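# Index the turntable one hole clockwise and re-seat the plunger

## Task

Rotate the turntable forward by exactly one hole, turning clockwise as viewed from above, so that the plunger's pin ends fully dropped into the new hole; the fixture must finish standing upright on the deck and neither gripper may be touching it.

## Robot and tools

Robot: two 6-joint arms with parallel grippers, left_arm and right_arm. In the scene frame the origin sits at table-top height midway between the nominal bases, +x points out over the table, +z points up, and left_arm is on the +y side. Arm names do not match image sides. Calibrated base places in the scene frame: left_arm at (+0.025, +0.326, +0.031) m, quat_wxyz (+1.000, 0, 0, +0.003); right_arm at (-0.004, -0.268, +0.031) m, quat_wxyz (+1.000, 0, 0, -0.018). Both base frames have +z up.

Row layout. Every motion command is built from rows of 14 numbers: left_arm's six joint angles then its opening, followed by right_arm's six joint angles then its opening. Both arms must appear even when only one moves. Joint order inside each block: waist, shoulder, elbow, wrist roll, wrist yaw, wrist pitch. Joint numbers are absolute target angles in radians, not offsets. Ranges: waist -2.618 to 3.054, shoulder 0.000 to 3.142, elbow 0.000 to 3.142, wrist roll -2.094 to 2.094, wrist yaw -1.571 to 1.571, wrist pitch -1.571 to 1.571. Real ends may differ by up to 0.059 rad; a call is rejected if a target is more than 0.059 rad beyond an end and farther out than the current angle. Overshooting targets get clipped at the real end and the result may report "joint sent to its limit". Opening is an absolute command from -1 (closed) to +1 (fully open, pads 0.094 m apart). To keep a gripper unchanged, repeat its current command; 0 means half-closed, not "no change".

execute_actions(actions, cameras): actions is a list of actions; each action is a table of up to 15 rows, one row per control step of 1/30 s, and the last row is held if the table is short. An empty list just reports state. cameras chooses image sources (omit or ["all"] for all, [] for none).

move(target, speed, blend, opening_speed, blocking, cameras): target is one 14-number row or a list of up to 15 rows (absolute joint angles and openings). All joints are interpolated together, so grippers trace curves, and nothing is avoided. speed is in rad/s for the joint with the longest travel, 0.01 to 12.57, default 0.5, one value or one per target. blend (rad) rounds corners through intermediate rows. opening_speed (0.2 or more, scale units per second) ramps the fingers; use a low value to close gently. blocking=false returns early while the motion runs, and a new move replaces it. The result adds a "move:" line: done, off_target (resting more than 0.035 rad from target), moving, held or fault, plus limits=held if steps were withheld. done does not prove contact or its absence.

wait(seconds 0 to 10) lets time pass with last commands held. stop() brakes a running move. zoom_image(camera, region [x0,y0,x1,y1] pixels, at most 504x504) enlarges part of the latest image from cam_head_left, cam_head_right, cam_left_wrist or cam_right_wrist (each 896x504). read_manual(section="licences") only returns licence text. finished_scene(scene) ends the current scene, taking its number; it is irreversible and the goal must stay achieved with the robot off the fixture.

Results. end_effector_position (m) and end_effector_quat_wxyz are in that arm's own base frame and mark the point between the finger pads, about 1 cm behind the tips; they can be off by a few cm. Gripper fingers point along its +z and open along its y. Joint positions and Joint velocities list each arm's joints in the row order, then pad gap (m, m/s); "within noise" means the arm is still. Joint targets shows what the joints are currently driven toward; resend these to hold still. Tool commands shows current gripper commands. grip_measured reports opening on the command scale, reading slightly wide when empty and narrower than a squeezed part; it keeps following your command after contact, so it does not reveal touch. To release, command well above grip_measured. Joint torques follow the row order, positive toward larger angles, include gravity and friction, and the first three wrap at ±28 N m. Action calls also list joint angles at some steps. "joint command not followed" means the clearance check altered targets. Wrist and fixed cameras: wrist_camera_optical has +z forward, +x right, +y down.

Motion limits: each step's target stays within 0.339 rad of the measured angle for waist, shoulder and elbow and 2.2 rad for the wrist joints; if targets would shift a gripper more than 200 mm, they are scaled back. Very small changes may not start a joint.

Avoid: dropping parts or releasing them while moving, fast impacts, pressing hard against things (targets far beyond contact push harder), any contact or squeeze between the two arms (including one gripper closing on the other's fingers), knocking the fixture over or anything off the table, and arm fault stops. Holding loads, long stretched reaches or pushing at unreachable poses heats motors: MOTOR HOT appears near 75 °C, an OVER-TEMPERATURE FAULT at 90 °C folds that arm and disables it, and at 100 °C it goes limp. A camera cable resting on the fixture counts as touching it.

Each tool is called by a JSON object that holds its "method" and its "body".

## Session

{"method": "execute_actions", "body": {"actions": [], "cameras": ["cam_head_left"]}}

{"method": "zoom_image", "body": {"camera": "cam_head_left", "region": [350, 240, 550, 380]}}

Scene clock: 0.00 s.
left_arm: end_effector_position=(+0.3789, +0.0005, +0.1416) grip_measured=+1.000 end_effector_quat_wxyz=(+0.682, -0.014, +0.730, +0.047) | right_arm: end_effector_position=(+0.3580, -0.0478, +0.1413) grip_measured=+1.000 end_effector_quat_wxyz=(+0.679, +0.114, +0.720, -0.089)
Joint names: [waist, shoulder, elbow, wrist roll, wrist yaw, wrist pitch]
Joint positions: left_arm=[-0.079 1.56 0.222 0.039 -0.166 1.272 0.094] | right_arm=[0.009 1.506 0.165 0.047 0.296 1.275 0.094]
Joint velocities: within noise
Joint torques (N m): no reading
Heat: left arm: 29 °C; right arm: 36 °C.
Joint targets: left_arm=[-0.079 1.557 0.226 0.038 -0.166 1.267] | right_arm=[0.009 1.502 0.170 0.046 0.296 1.270]
Tool commands: left_gripper/opening=+1.0 right_gripper/opening=+1.0
Images, in order (width x height): cam_head_left 896x504.

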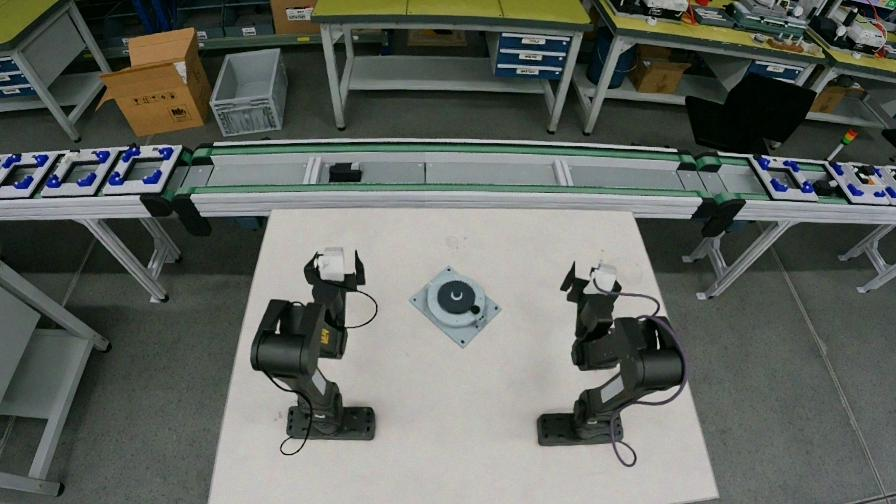

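Scaled by 2.520 from the camera's 896x504 image, which has a finer 1280x720 frame.

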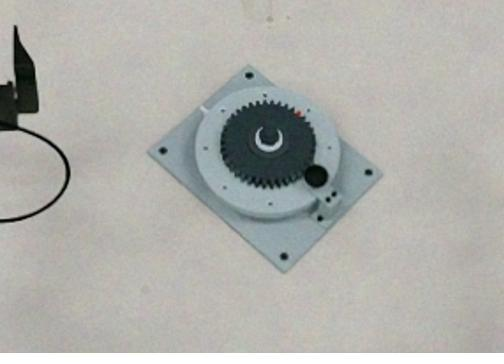

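{"method": "move", "body": {"target": [[-0.45, 1.6, 0.85, 0, 0, 0.0, -1.0, 0.4, 1.5, 0.9, -0.05, 0, 0.2, 0.1], [-0.612, 1.70, 0.955, 0, 0, -0.17, -1.0, 0.660, 1.665, 1.172, -0.157, 0, -0.737, 0.1]], "speed": 1.0, "blend": 0.2, "cameras": ["cam_right_wrist", "cam_left_wrist"]}}

{"method": "zoom_image", "body": {"camera": "cam_right_wrist", "region": [340, 200, 560, 420]}}

Scene clock: 28.43 s.
left_arm: end_effector_position=(+0.3470, -0.2385, +0.0598) grip_measured=-0.995 end_effector_quat_wxyz=(+0.310, +0.286, +0.902, -0.093) | right_arm: end_effector_position=(+0.2918, +0.2236, +0.0825) grip_measured=+0.102 end_effector_quat_wxyz=(+0.166, -0.384, +0.907, +0.039)
Joint names: [waist, shoulder, elbow, wrist roll, wrist yaw, wrist pitch]
Joint positions: left_arm=[-0.607 1.683 0.926 0.01 -0.006 -0.154 0] | right_arm=[0.655 1.649 1.147 -0.148 0.008 -0.726 0.052]
Joint velocities: within noise
Joint torques (N m): left_arm=[-0.44 -6.35 7.79 -0.1 0.04 1.44] | right_arm=[0.42 -6.19 10.51 -0.06 -0.11 0.74]
Heat: left arm: 30 °C; right arm: 37 °C.
Joint targets: left_arm=[-0.612 1.700 0.955 0.000 0.000 -0.170] | right_arm=[0.660 1.665 1.172 -0.157 0.000 -0.737]
move: done
Images, in order (width x height): cam_left_wrist 896x504, cam_right_wrist 896x504.

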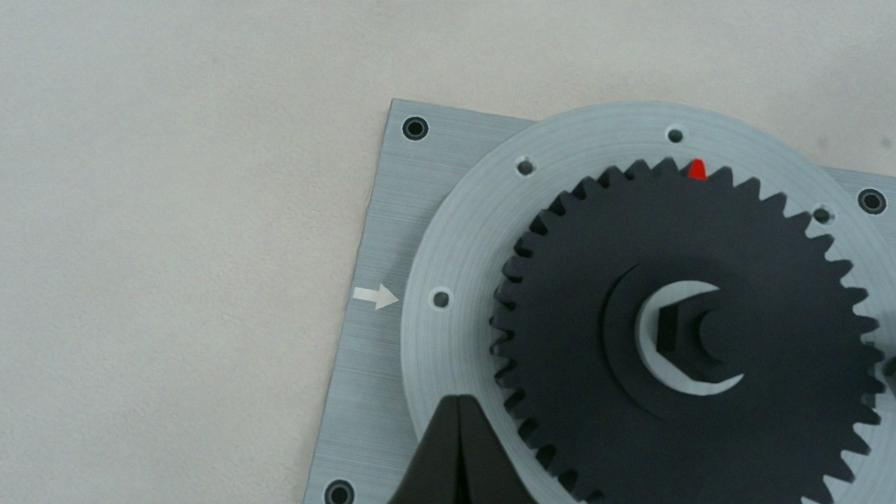

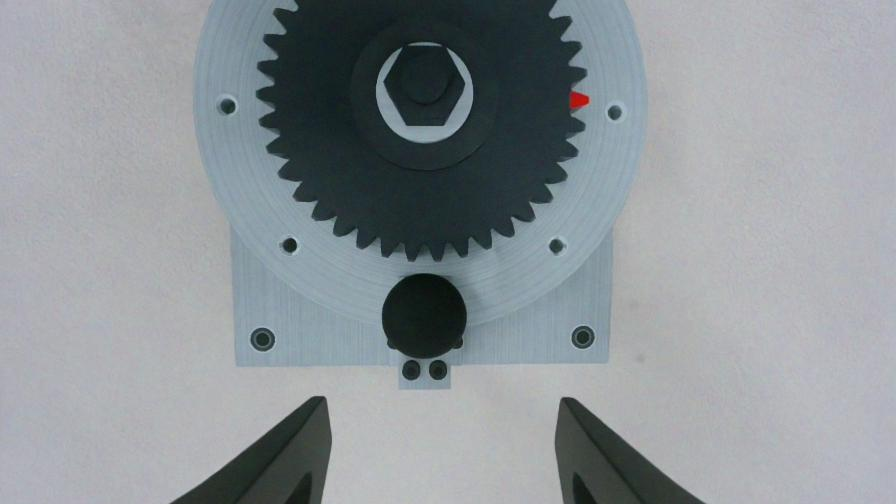

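Scaled by 2.291 from the camera's 896x504 image, which has a finer 1280x720 frame.

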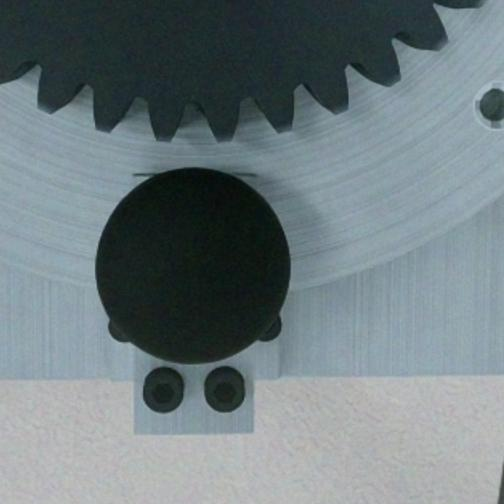

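{"method": "move", "body": {"target": [[-0.612, 1.70, 0.955, 0, 0, -0.17, -1.0, 0.679, 1.778, 1.053, -0.157, 0, -0.506, 0.1], [-0.612, 1.70, 0.955, 0, 0, -0.17, -1.0, 0.679, 1.778, 1.053, -0.157, 0, -0.506, -0.9]], "speed": 0.5, "opening_speed": 1.2, "cameras": ["cam_right_wrist"]}}

Scene clock: 50.30 s.
left_arm: end_effector_position=(+0.3469, -0.2384, +0.0597) grip_measured=-0.995 end_effector_quat_wxyz=(+0.310, +0.286, +0.902, -0.093) | right_arm: end_effector_position=(+0.2972, +0.2356, +0.0289) grip_measured=-0.484 end_effector_quat_wxyz=(+0.165, -0.392, +0.904, +0.040)
Joint names: [waist, shoulder, elbow, wrist roll, wrist yaw, wrist pitch]
Joint positions: left_arm=[-0.607 1.683 0.926 0.01 -0.006 -0.155 0] | right_arm=[0.671 1.768 1.057 -0.149 0.007 -0.519 0.024]
Joint velocities: within noise
Joint torques (N m): left_arm=[-0.43 -6.39 7.76 -0.1 0.05 1.45] | right_arm=[0.7 -7.32 7.15 -0.06 -0.09 0.95]
Heat: left arm: 30 °C; right arm: 38 °C.
Joint targets: left_arm=[-0.612 1.700 0.955 0.000 0.000 -0.170] | right_arm=[0.679 1.778 1.053 -0.157 0.000 -0.506]
move: done
Images, in order (width x height): cam_right_wrist 896x504.

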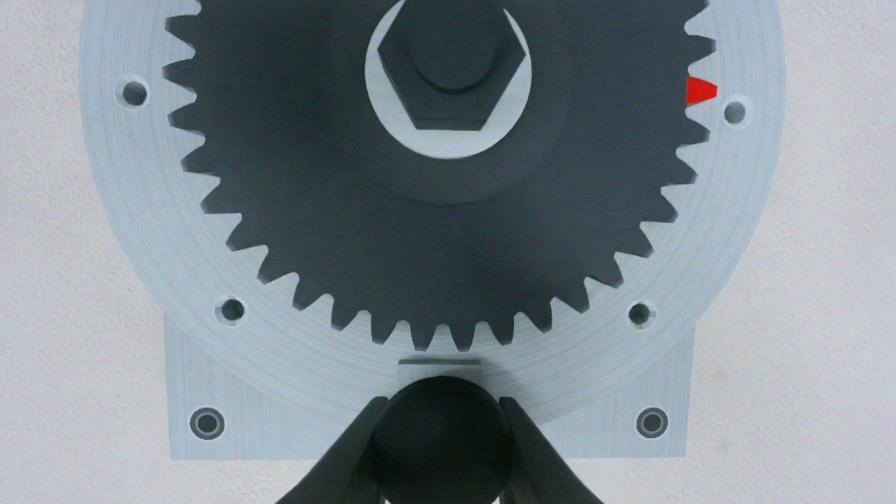

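{"method": "move", "body": {"target": [[-0.612, 1.889, 0.838, 0, 0, -0.258, -1.0, 0.677, 1.70, 1.10, -0.155, 0, -0.445, -0.95], [-0.612, 1.889, 0.838, 0, 0, -0.258, -1.0, 0.677, 1.618, 1.148, -0.155, 0, -0.384, -0.95]], "speed": 0.4, "cameras": ["cam_right_wrist", "cam_left_wrist"]}}

Scene clock: 58.80 s.
left_arm: end_effector_position=(+0.3504, -0.2408, +0.0189) grip_measured=-0.995 end_effector_quat_wxyz=(+0.292, +0.288, +0.908, -0.087) | right_arm: end_effector_position=(+0.2996, +0.2374, +0.0375) grip_measured=-0.484 end_effector_quat_wxyz=(+0.177, -0.391, +0.902, +0.043)
Joint names: [waist, shoulder, elbow, wrist roll, wrist yaw, wrist pitch]
Joint positions: left_arm=[-0.607 1.805 0.908 0.009 -0.006 -0.054 0] | right_arm=[0.671 1.745 1.058 -0.149 0.008 -0.516 0.024]
Joint velocities: within noise
Joint torques (N m): left_arm=[-0.43 -0.99 -0.06 -0.1 0.04 -0.77] | right_arm=[0.49 -18.36 16.51 -0.06 -0.1 2.05]
Heat: left arm: 30 °C; right arm: 39 °C.
Joint targets: left_arm=[-0.612 1.889 0.838 0.000 0.000 -0.258] | right_arm=[0.677 1.618 1.148 -0.155 0.000 -0.384]
move: off_target (left_arm, right_arm); left_arm: the wrist pitch is farthest, 0.204 rad from its target; right_arm: the wrist pitch is farthest, 0.132 rad from its target
Images, in order (width x height): cam_left_wrist 896x504, cam_right_wrist 896x504.

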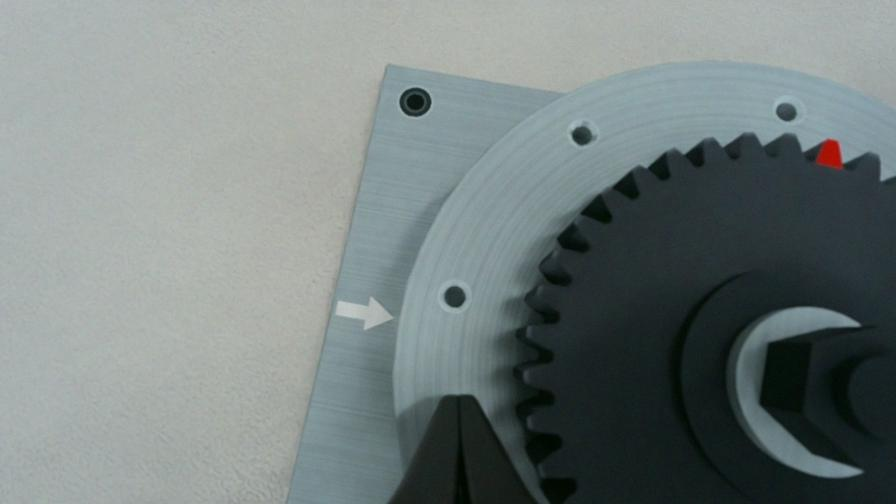

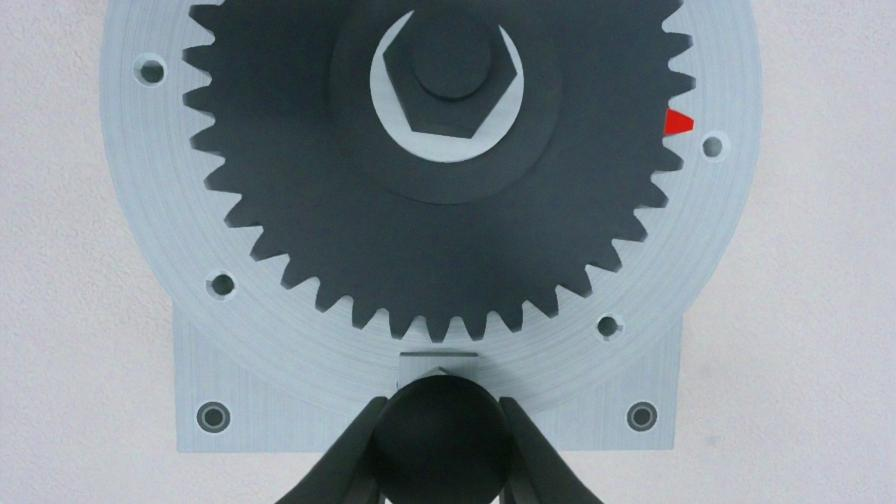

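{"method": "move", "body": {"target": [-0.612, 1.988, 1.008, 0, 0, -0.195, -1.0, 0.677, 1.618, 1.148, -0.155, 0, -0.384, -0.95], "speed": 0.25, "cameras": ["cam_right_wrist"]}}

Scene clock: 71.93 s.
left_arm: end_effector_position=(+0.3822, -0.2640, +0.0208) grip_measured=-0.995 end_effector_quat_wxyz=(+0.309, +0.287, +0.902, -0.095) | right_arm: end_effector_position=(+0.2996, +0.2374, +0.0375) grip_measured=-0.484 end_effector_quat_wxyz=(+0.177, -0.391, +0.902, +0.043)
Joint names: [waist, shoulder, elbow, wrist roll, wrist yaw, wrist pitch]
Joint positions: left_arm=[-0.607 1.917 1.042 0.009 -0.001 -0.039 0] | right_arm=[0.671 1.745 1.058 -0.149 0.008 -0.516 0.024]
Joint velocities: within noise
Joint torques (N m): left_arm=[-0.46 -3.36 2.65 -0.09 0 -0.15] | right_arm=[0.54 -18.3 16.54 -0.04 -0.09 2.05]
Heat: left arm: 29 °C; right arm: 44 °C.
Joint targets: left_arm=[-0.612 1.988 1.008 0.000 0.000 -0.195] | right_arm=[0.677 1.618 1.148 -0.155 0.000 -0.384]
move: off_target (left_arm, right_arm); left_arm: the wrist pitch is farthest, 0.156 rad from its target; right_arm: the wrist pitch is farthest, 0.132 rad from its target
Images, in order (width x height): cam_right_wrist 896x504.

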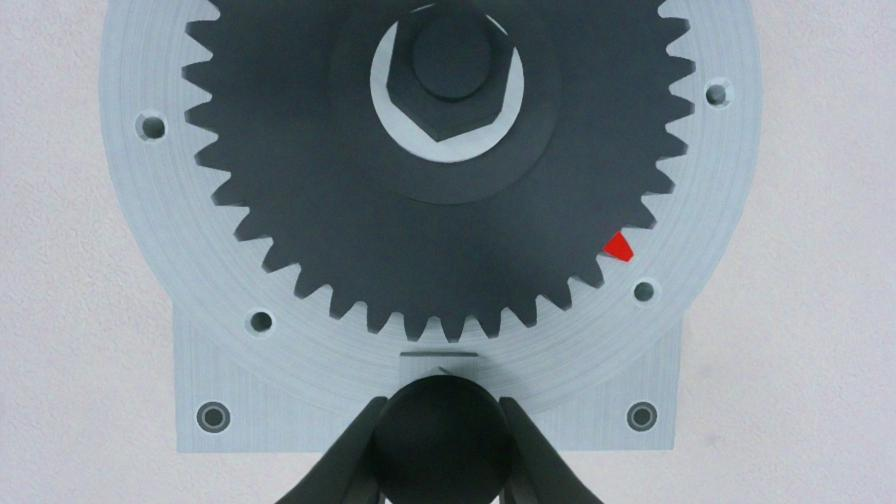

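{"method": "move", "body": {"target": [-0.612, 2.0022, 1.0304, 0, 0, -0.1745, -1.0, 0.677, 1.618, 1.148, -0.155, 0, -0.384, -0.95], "speed": 0.2, "cameras": ["cam_right_wrist"]}}

Scene clock: 88.27 s.
left_arm: end_effector_position=(+0.3852, -0.2680, +0.0211) grip_measured=-0.995 end_effector_quat_wxyz=(+0.310, +0.288, +0.901, -0.100) | right_arm: end_effector_position=(+0.2996, +0.2374, +0.0375) grip_measured=-0.484 end_effector_quat_wxyz=(+0.177, -0.391, +0.902, +0.043)
Joint names: [waist, shoulder, elbow, wrist roll, wrist yaw, wrist pitch]
Joint positions: left_arm=[-0.607 1.93 1.059 0.009 0.009 -0.037 0] | right_arm=[0.671 1.745 1.058 -0.149 0.008 -0.516 0.024]
Joint velocities: within noise
Joint torques (N m): left_arm=[-0.46 -3.44 3.1 -0.08 -0.08 0.07] | right_arm=[0.51 -18.3 16.54 -0.04 -0.08 2.04]
Heat: left arm: 30 °C; right arm: 48 °C.
Joint targets: left_arm=[-0.612 2.002 1.030 0.000 0.000 -0.175] | right_arm=[0.677 1.618 1.148 -0.155 0.000 -0.384]
move: off_target (left_arm, right_arm); left_arm: the wrist pitch is farthest, 0.137 rad from its target; right_arm: the wrist pitch is farthest, 0.132 rad from its target
Images, in order (width x height): cam_right_wrist 896x504.

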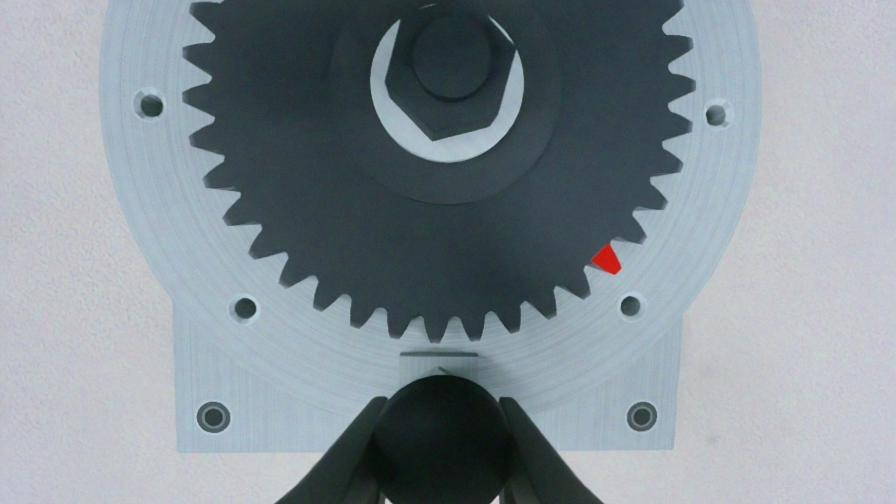

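{"method": "move", "body": {"target": [-0.612, 2.0047, 1.0343, 0, 0, -0.171, -1.0, 0.677, 1.618, 1.148, -0.155, 0, -0.384, -0.95], "speed": 0.2, "cameras": ["cam_right_wrist"]}}

Scene clock: 95.67 s.
left_arm: end_effector_position=(+0.3853, -0.2681, +0.0211) grip_measured=-0.995 end_effector_quat_wxyz=(+0.310, +0.288, +0.901, -0.100) | right_arm: end_effector_position=(+0.2996, +0.2374, +0.0375) grip_measured=-0.484 end_effector_quat_wxyz=(+0.177, -0.391, +0.902, +0.043)
Joint names: [waist, shoulder, elbow, wrist roll, wrist yaw, wrist pitch]
Joint positions: left_arm=[-0.607 1.93 1.059 0.009 0.009 -0.037 0] | right_arm=[0.671 1.745 1.058 -0.149 0.008 -0.516 0.024]
Joint velocities: within noise
Joint torques (N m): left_arm=[-0.44 -3.15 3.36 -0.09 -0.1 0.11] | right_arm=[0.47 -18.3 16.53 -0.04 -0.08 2.05]
Heat: left arm: 29 °C; right arm: 49 °C.
Joint targets: left_arm=[-0.612 2.005 1.034 0.000 0.000 -0.171] | right_arm=[0.677 1.618 1.148 -0.155 0.000 -0.384]
move: off_target (left_arm, right_arm); left_arm: the wrist pitch is farthest, 0.134 rad from its target; right_arm: the wrist pitch is farthest, 0.132 rad from its target
Images, in order (width x height): cam_right_wrist 896x504.

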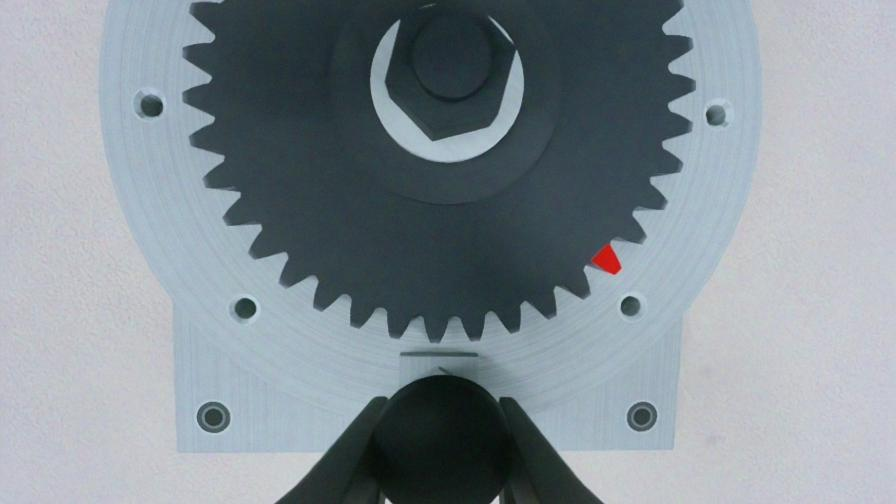

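{"method": "move", "body": {"target": [-0.612, 2.009, 1.041, 0, 0, -0.165, -1.0, 0.677, 1.618, 1.148, -0.155, 0, -0.384, -0.95], "speed": 0.2, "cameras": ["cam_right_wrist"]}}

Scene clock: 101.90 s.
left_arm: end_effector_position=(+0.3871, -0.2697, +0.0212) grip_measured=-0.995 end_effector_quat_wxyz=(+0.311, +0.288, +0.900, -0.101) | right_arm: end_effector_position=(+0.2996, +0.2374, +0.0375) grip_measured=-0.484 end_effector_quat_wxyz=(+0.177, -0.391, +0.902, +0.043)
Joint names: [waist, shoulder, elbow, wrist roll, wrist yaw, wrist pitch]
Joint positions: left_arm=[-0.607 1.937 1.067 0.009 0.01 -0.036 0] | right_arm=[0.671 1.745 1.058 -0.149 0.008 -0.516 0.024]
Joint velocities: within noise
Joint torques (N m): left_arm=[-0.47 -3.52 3.23 -0.09 -0.1 0.17] | right_arm=[0.51 -18.3 16.49 -0.05 -0.09 2.05]
Heat: left arm: 29 °C; right arm: 50 °C.
Joint targets: left_arm=[-0.612 2.009 1.041 0.000 0.000 -0.165] | right_arm=[0.677 1.618 1.148 -0.155 0.000 -0.384]
move: off_target (left_arm, right_arm); left_arm: the wrist pitch is farthest, 0.129 rad from its target; right_arm: the wrist pitch is farthest, 0.132 rad from its target
Images, in order (width x height): cam_right_wrist 896x504.

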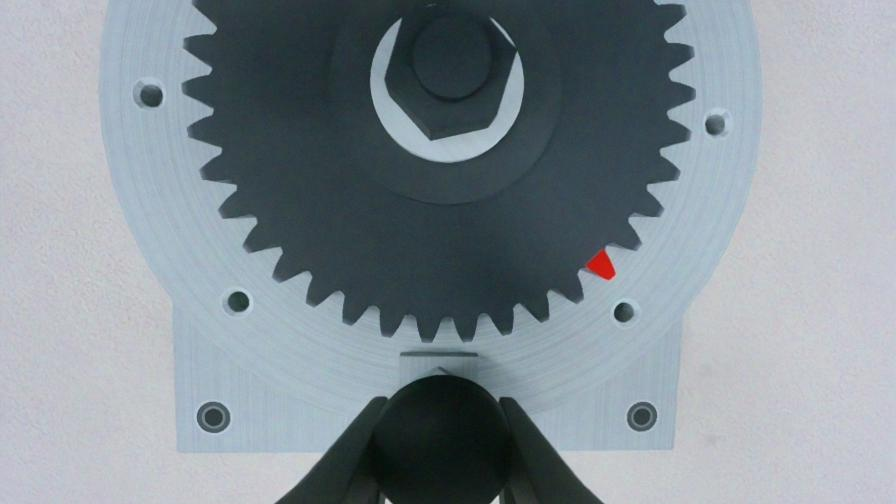

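{"method": "move", "body": {"target": [-0.612, 2.0065, 0.993, 0, 0, -0.244, -1.0, 0.677, 1.618, 1.148, -0.155, 0, -0.384, -0.95], "speed": 0.2, "cameras": ["cam_right_wrist"]}}

Scene clock: 126.87 s.
left_arm: end_effector_position=(+0.3856, -0.2686, +0.0192) grip_measured=-0.995 end_effector_quat_wxyz=(+0.308, +0.288, +0.901, -0.100) | right_arm: end_effector_position=(+0.2996, +0.2374, +0.0375) grip_measured=-0.484 end_effector_quat_wxyz=(+0.177, -0.391, +0.902, +0.043)
Joint names: [waist, shoulder, elbow, wrist roll, wrist yaw, wrist pitch]
Joint positions: left_arm=[-0.607 1.937 1.062 0.009 0.01 -0.035 0] | right_arm=[0.671 1.745 1.058 -0.149 0.008 -0.516 0.024]
Joint velocities: within noise
Joint torques (N m): left_arm=[-0.49 -3.67 0.12 -0.09 -0.11 -0.78] | right_arm=[0.51 -18.35 16.53 -0.05 -0.11 2.05]
Heat: left arm: 29 °C; right arm: 52 °C.
Joint targets: left_arm=[-0.612 2.007 0.993 0.000 0.000 -0.244] | right_arm=[0.677 1.618 1.148 -0.155 0.000 -0.384]
move: off_target (left_arm, right_arm); left_arm: the wrist pitch is farthest, 0.209 rad from its target; right_arm: the wrist pitch is farthest, 0.132 rad from its target
Images, in order (width x height): cam_right_wrist 896x504.

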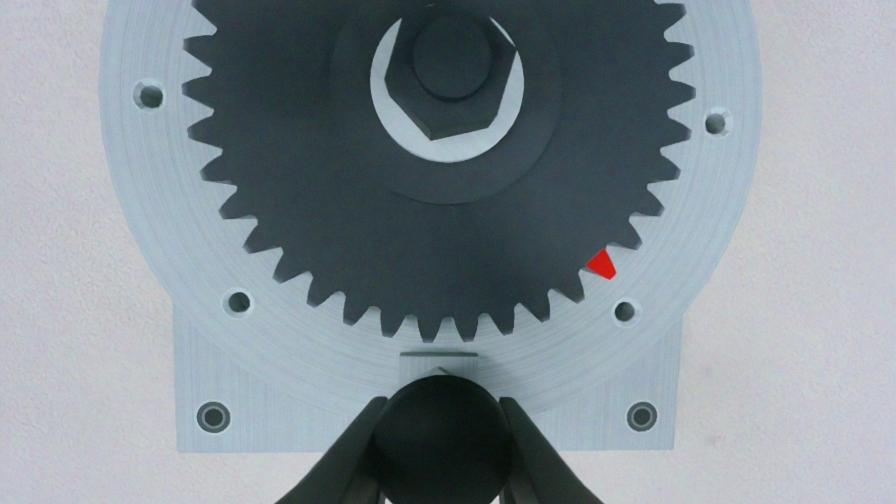

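{"method": "move", "body": {"target": [-0.612, 1.994, 0.980, 0, 0, -0.255, -1.0, 0.677, 1.618, 1.148, -0.155, 0, -0.384, -0.95], "speed": 0.2, "cameras": ["cam_right_wrist"]}}

Scene clock: 135.53 s.
left_arm: end_effector_position=(+0.3841, -0.2673, +0.0191) grip_measured=-0.995 end_effector_quat_wxyz=(+0.309, +0.288, +0.901, -0.099) | right_arm: end_effector_position=(+0.2996, +0.2374, +0.0375) grip_measured=-0.484 end_effector_quat_wxyz=(+0.177, -0.391, +0.902, +0.043)
Joint names: [waist, shoulder, elbow, wrist roll, wrist yaw, wrist pitch]
Joint positions: left_arm=[-0.607 1.931 1.051 0.009 0.009 -0.029 0] | right_arm=[0.671 1.745 1.058 -0.149 0.008 -0.516 0.024]
Joint velocities: within noise
Joint torques (N m): left_arm=[-0.44 -4.19 -0.05 -0.09 -0.08 -0.97] | right_arm=[0.46 -18.33 16.5 -0.04 -0.08 2.04]
Heat: left arm: 29 °C; right arm: 53 °C.
Joint targets: left_arm=[-0.612 1.994 0.980 0.000 0.000 -0.255] | right_arm=[0.677 1.618 1.148 -0.155 0.000 -0.384]
move: off_target (left_arm, right_arm); left_arm: the wrist pitch is farthest, 0.226 rad from its target; right_arm: the wrist pitch is farthest, 0.132 rad from its target
Images, in order (width x height): cam_right_wrist 896x504.

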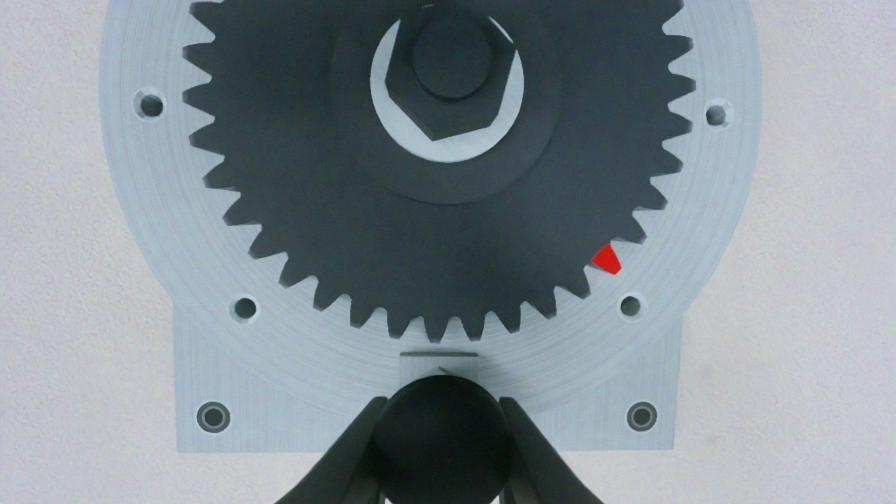

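{"method": "move", "body": {"target": [[-0.612, 2.0, 1.012, 0, 0, -0.21, -1.0, 0.677, 1.618, 1.148, -0.155, 0, -0.384, -0.95], [-0.59, 1.90, 1.09, 0, 0, -0.10, -1.0, 0.677, 1.618, 1.148, -0.155, 0, -0.384, -0.95], [-0.53, 1.82, 1.08, 0, 0, -0.13, -1.0, 0.677, 1.618, 1.148, -0.155, 0, -0.384, -0.95]], "speed": 0.4, "cameras": ["cam_right_wrist"]}}

Scene clock: 152.93 s.
left_arm: end_effector_position=(+0.4023, -0.2341, +0.0533) grip_measured=-0.995 end_effector_quat_wxyz=(+0.325, +0.250, +0.908, -0.088) | right_arm: end_effector_position=(+0.2996, +0.2374, +0.0375) grip_measured=-0.484 end_effector_quat_wxyz=(+0.177, -0.391, +0.902, +0.043)
Joint names: [waist, shoulder, elbow, wrist roll, wrist yaw, wrist pitch]
Joint positions: left_arm=[-0.528 1.841 1.07 0.009 0.003 -0.114 0] | right_arm=[0.671 1.745 1.058 -0.149 0.008 -0.516 0.024]
Joint velocities: within noise
Joint torques (N m): left_arm=[-0.23 -11.45 6.16 -0.09 -0.04 1.5] | right_arm=[0.49 -18.3 16.55 -0.04 -0.08 2.04]
Heat: left arm: 30 °C; right arm: 54 °C.
Joint targets: left_arm=[-0.530 1.820 1.080 0.000 0.000 -0.130] | right_arm=[0.677 1.618 1.148 -0.155 0.000 -0.384]
move: off_target (right_arm); right_arm: the wrist pitch is farthest, 0.132 rad from its target
Images, in order (width x height): cam_right_wrist 896x504.

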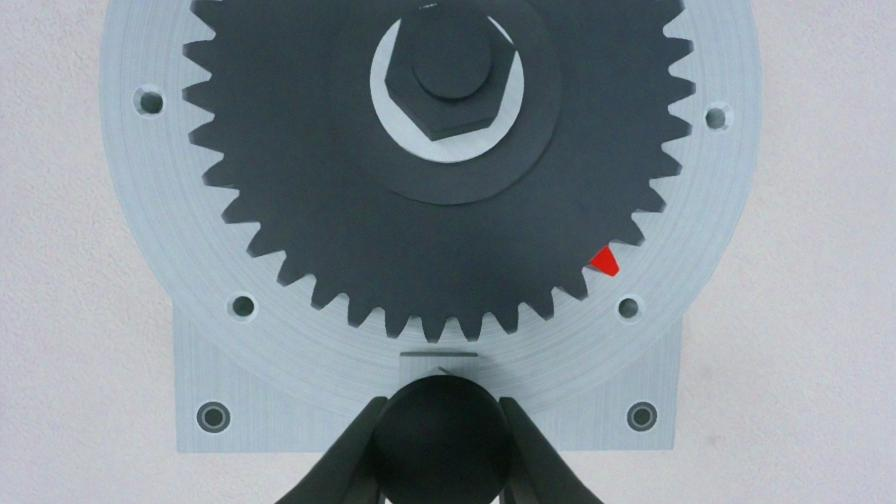

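{"method": "move", "body": {"target": [-0.53,1.82,1.08,0,0,-0.13,-1.0,0.679,1.780,1.050,-0.157,0,-0.510,-0.95], "speed": 0.25, "cameras": ["cam_right_wrist"]}}

Scene clock: 174.60 s.
left_arm: end_effector_position=(+0.4022, -0.2340, +0.0532) grip_measured=-0.995 end_effector_quat_wxyz=(+0.325, +0.250, +0.908, -0.088) | right_arm: end_effector_position=(+0.2972, +0.2355, +0.0292) grip_measured=-0.484 end_effector_quat_wxyz=(+0.165, -0.392, +0.904, +0.040)
Joint names: [waist, shoulder, elbow, wrist roll, wrist yaw, wrist pitch]
Joint positions: left_arm=[-0.528 1.841 1.07 0.009 0.003 -0.115 0] | right_arm=[0.671 1.766 1.056 -0.149 0.008 -0.519 0.024]
Joint velocities: within noise
Joint torques (N m): left_arm=[-0.2 -11.45 6.19 -0.09 -0.03 1.48] | right_arm=[0.66 -7.09 6.93 -0.06 -0.09 0.92]
Heat: left arm: 32 °C; right arm: 54 °C.
Joint targets: left_arm=[-0.530 1.820 1.080 0.000 0.000 -0.130] | right_arm=[0.679 1.780 1.050 -0.157 0.000 -0.510]
move: done
Images, in order (width x height): cam_right_wrist 896x504.

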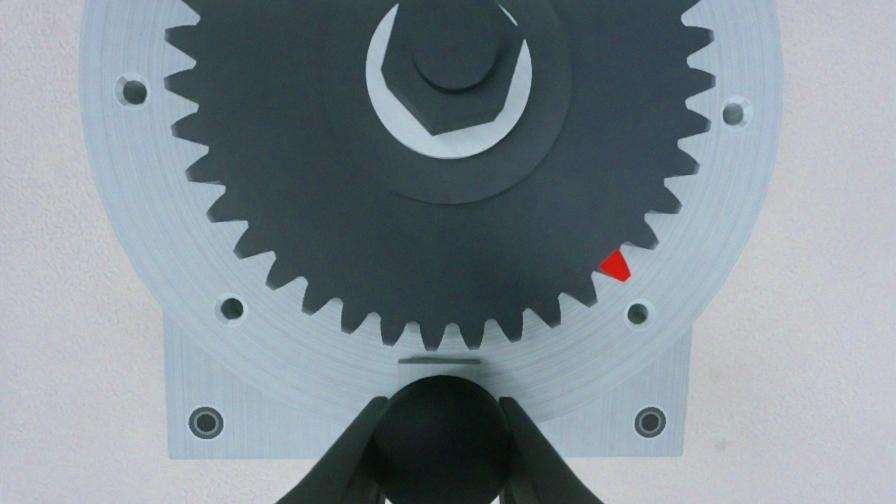

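{"method": "move", "body": {"target": [[-0.53,1.82,1.08,0,0,-0.13,-1.0,0.679,1.800,1.042,-0.157,0,-0.520,-0.95],[-0.53,1.82,1.08,0,0,-0.13,-1.0,0.677,1.788,1.050,-0.157,0,-0.520,0.1]], "speed": 0.3, "cameras": ["cam_right_wrist"]}}

Scene clock: 189.03 s.
left_arm: end_effector_position=(+0.4022, -0.2340, +0.0532) grip_measured=-0.995 end_effector_quat_wxyz=(+0.325, +0.250, +0.908, -0.088) | right_arm: end_effector_position=(+0.2970, +0.2353, +0.0279) grip_measured=+0.098 end_effector_quat_wxyz=(+0.163, -0.393, +0.904, +0.040)
Joint names: [waist, shoulder, elbow, wrist roll, wrist yaw, wrist pitch]
Joint positions: left_arm=[-0.528 1.841 1.07 0.009 0.003 -0.115 0] | right_arm=[0.671 1.77 1.056 -0.149 0.008 -0.519 0.052]
Joint velocities: within noise
Joint torques (N m): left_arm=[-0.23 -11.48 6.16 -0.09 -0.04 1.49] | right_arm=[0.51 -6.8 6.95 -0.05 -0.07 0.8]
Heat: left arm: 32 °C; right arm: 49 °C.
Joint targets: left_arm=[-0.530 1.820 1.080 0.000 0.000 -0.130] | right_arm=[0.677 1.788 1.050 -0.157 0.000 -0.520]
move: done
Images, in order (width x height): cam_right_wrist 896x504.

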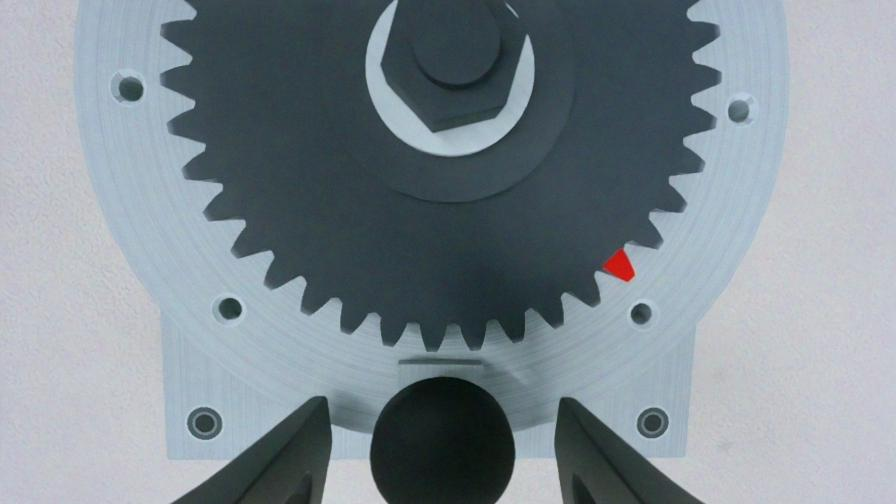

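{"method": "move", "body": {"target": [[-0.53,1.82,1.08,0,0,-0.13,-1.0,0.66,1.62,1.18,-0.155,0,-0.74,0.1],[-0.35,1.6,0.95,0,0,-0.1,-1.0,0.4,1.5,0.95,-0.1,0,-0.2,0.1]], "speed": [0.4,0.6]}}

Scene clock: 199.37 s.
left_arm: end_effector_position=(+0.4159, -0.1534, +0.1072) grip_measured=-0.995 end_effector_quat_wxyz=(+0.383, +0.167, +0.906, -0.068) | right_arm: end_effector_position=(+0.3897, +0.1666, +0.1245) grip_measured=+0.098 end_effector_quat_wxyz=(+0.379, -0.234, +0.894, +0.053)
Joint names: [waist, shoulder, elbow, wrist roll, wrist yaw, wrist pitch]
Joint positions: left_arm=[-0.354 1.625 0.969 0.009 0.003 -0.115 0] | right_arm=[0.404 1.532 0.96 -0.11 0.006 -0.214 0.052]
Joint velocities: within noise
Joint torques (N m): left_arm=[0.32 -10.18 4.4 -0.09 -0.03 2] | right_arm=[-0.46 -9.31 7.6 0.11 -0.07 1.54]
Heat: left arm: 32 °C; right arm: 47 °C.
Joint targets: left_arm=[-0.350 1.600 0.950 0.000 0.000 -0.100] | right_arm=[0.400 1.500 0.950 -0.100 0.000 -0.200]
move: done

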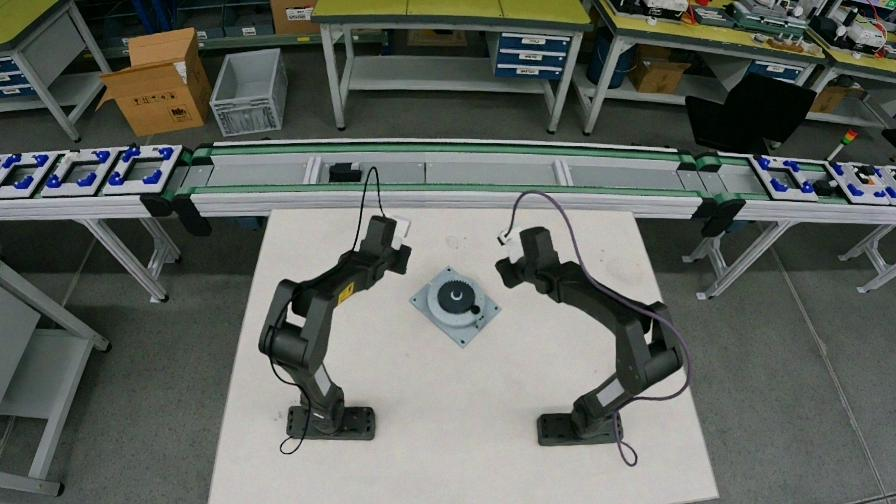

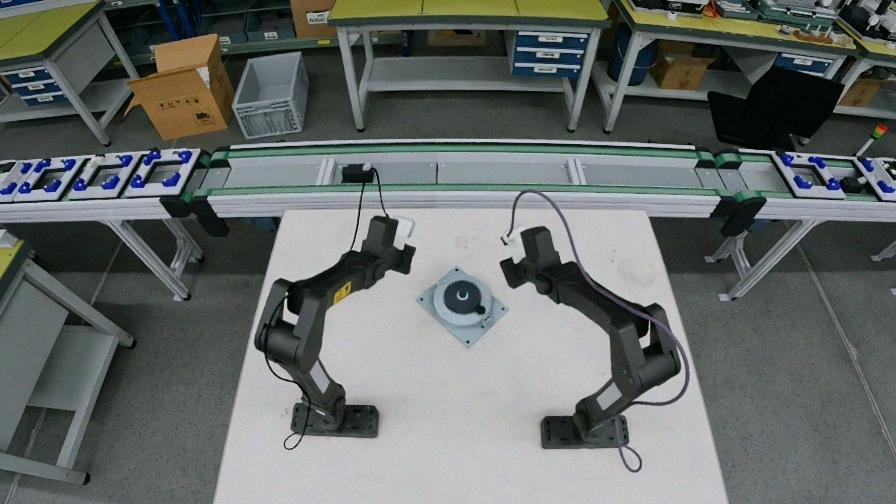

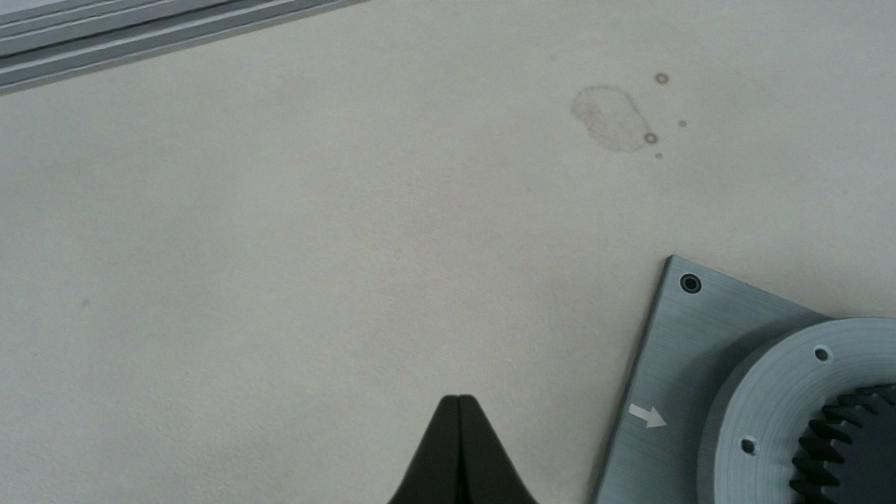

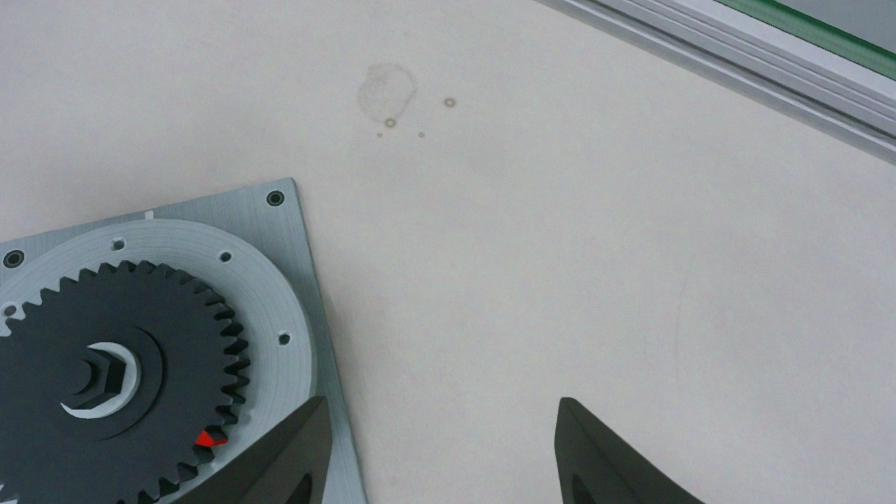

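{"method": "finished_scene", "body": {"scene": 2}}

The scene is finished: the task was done.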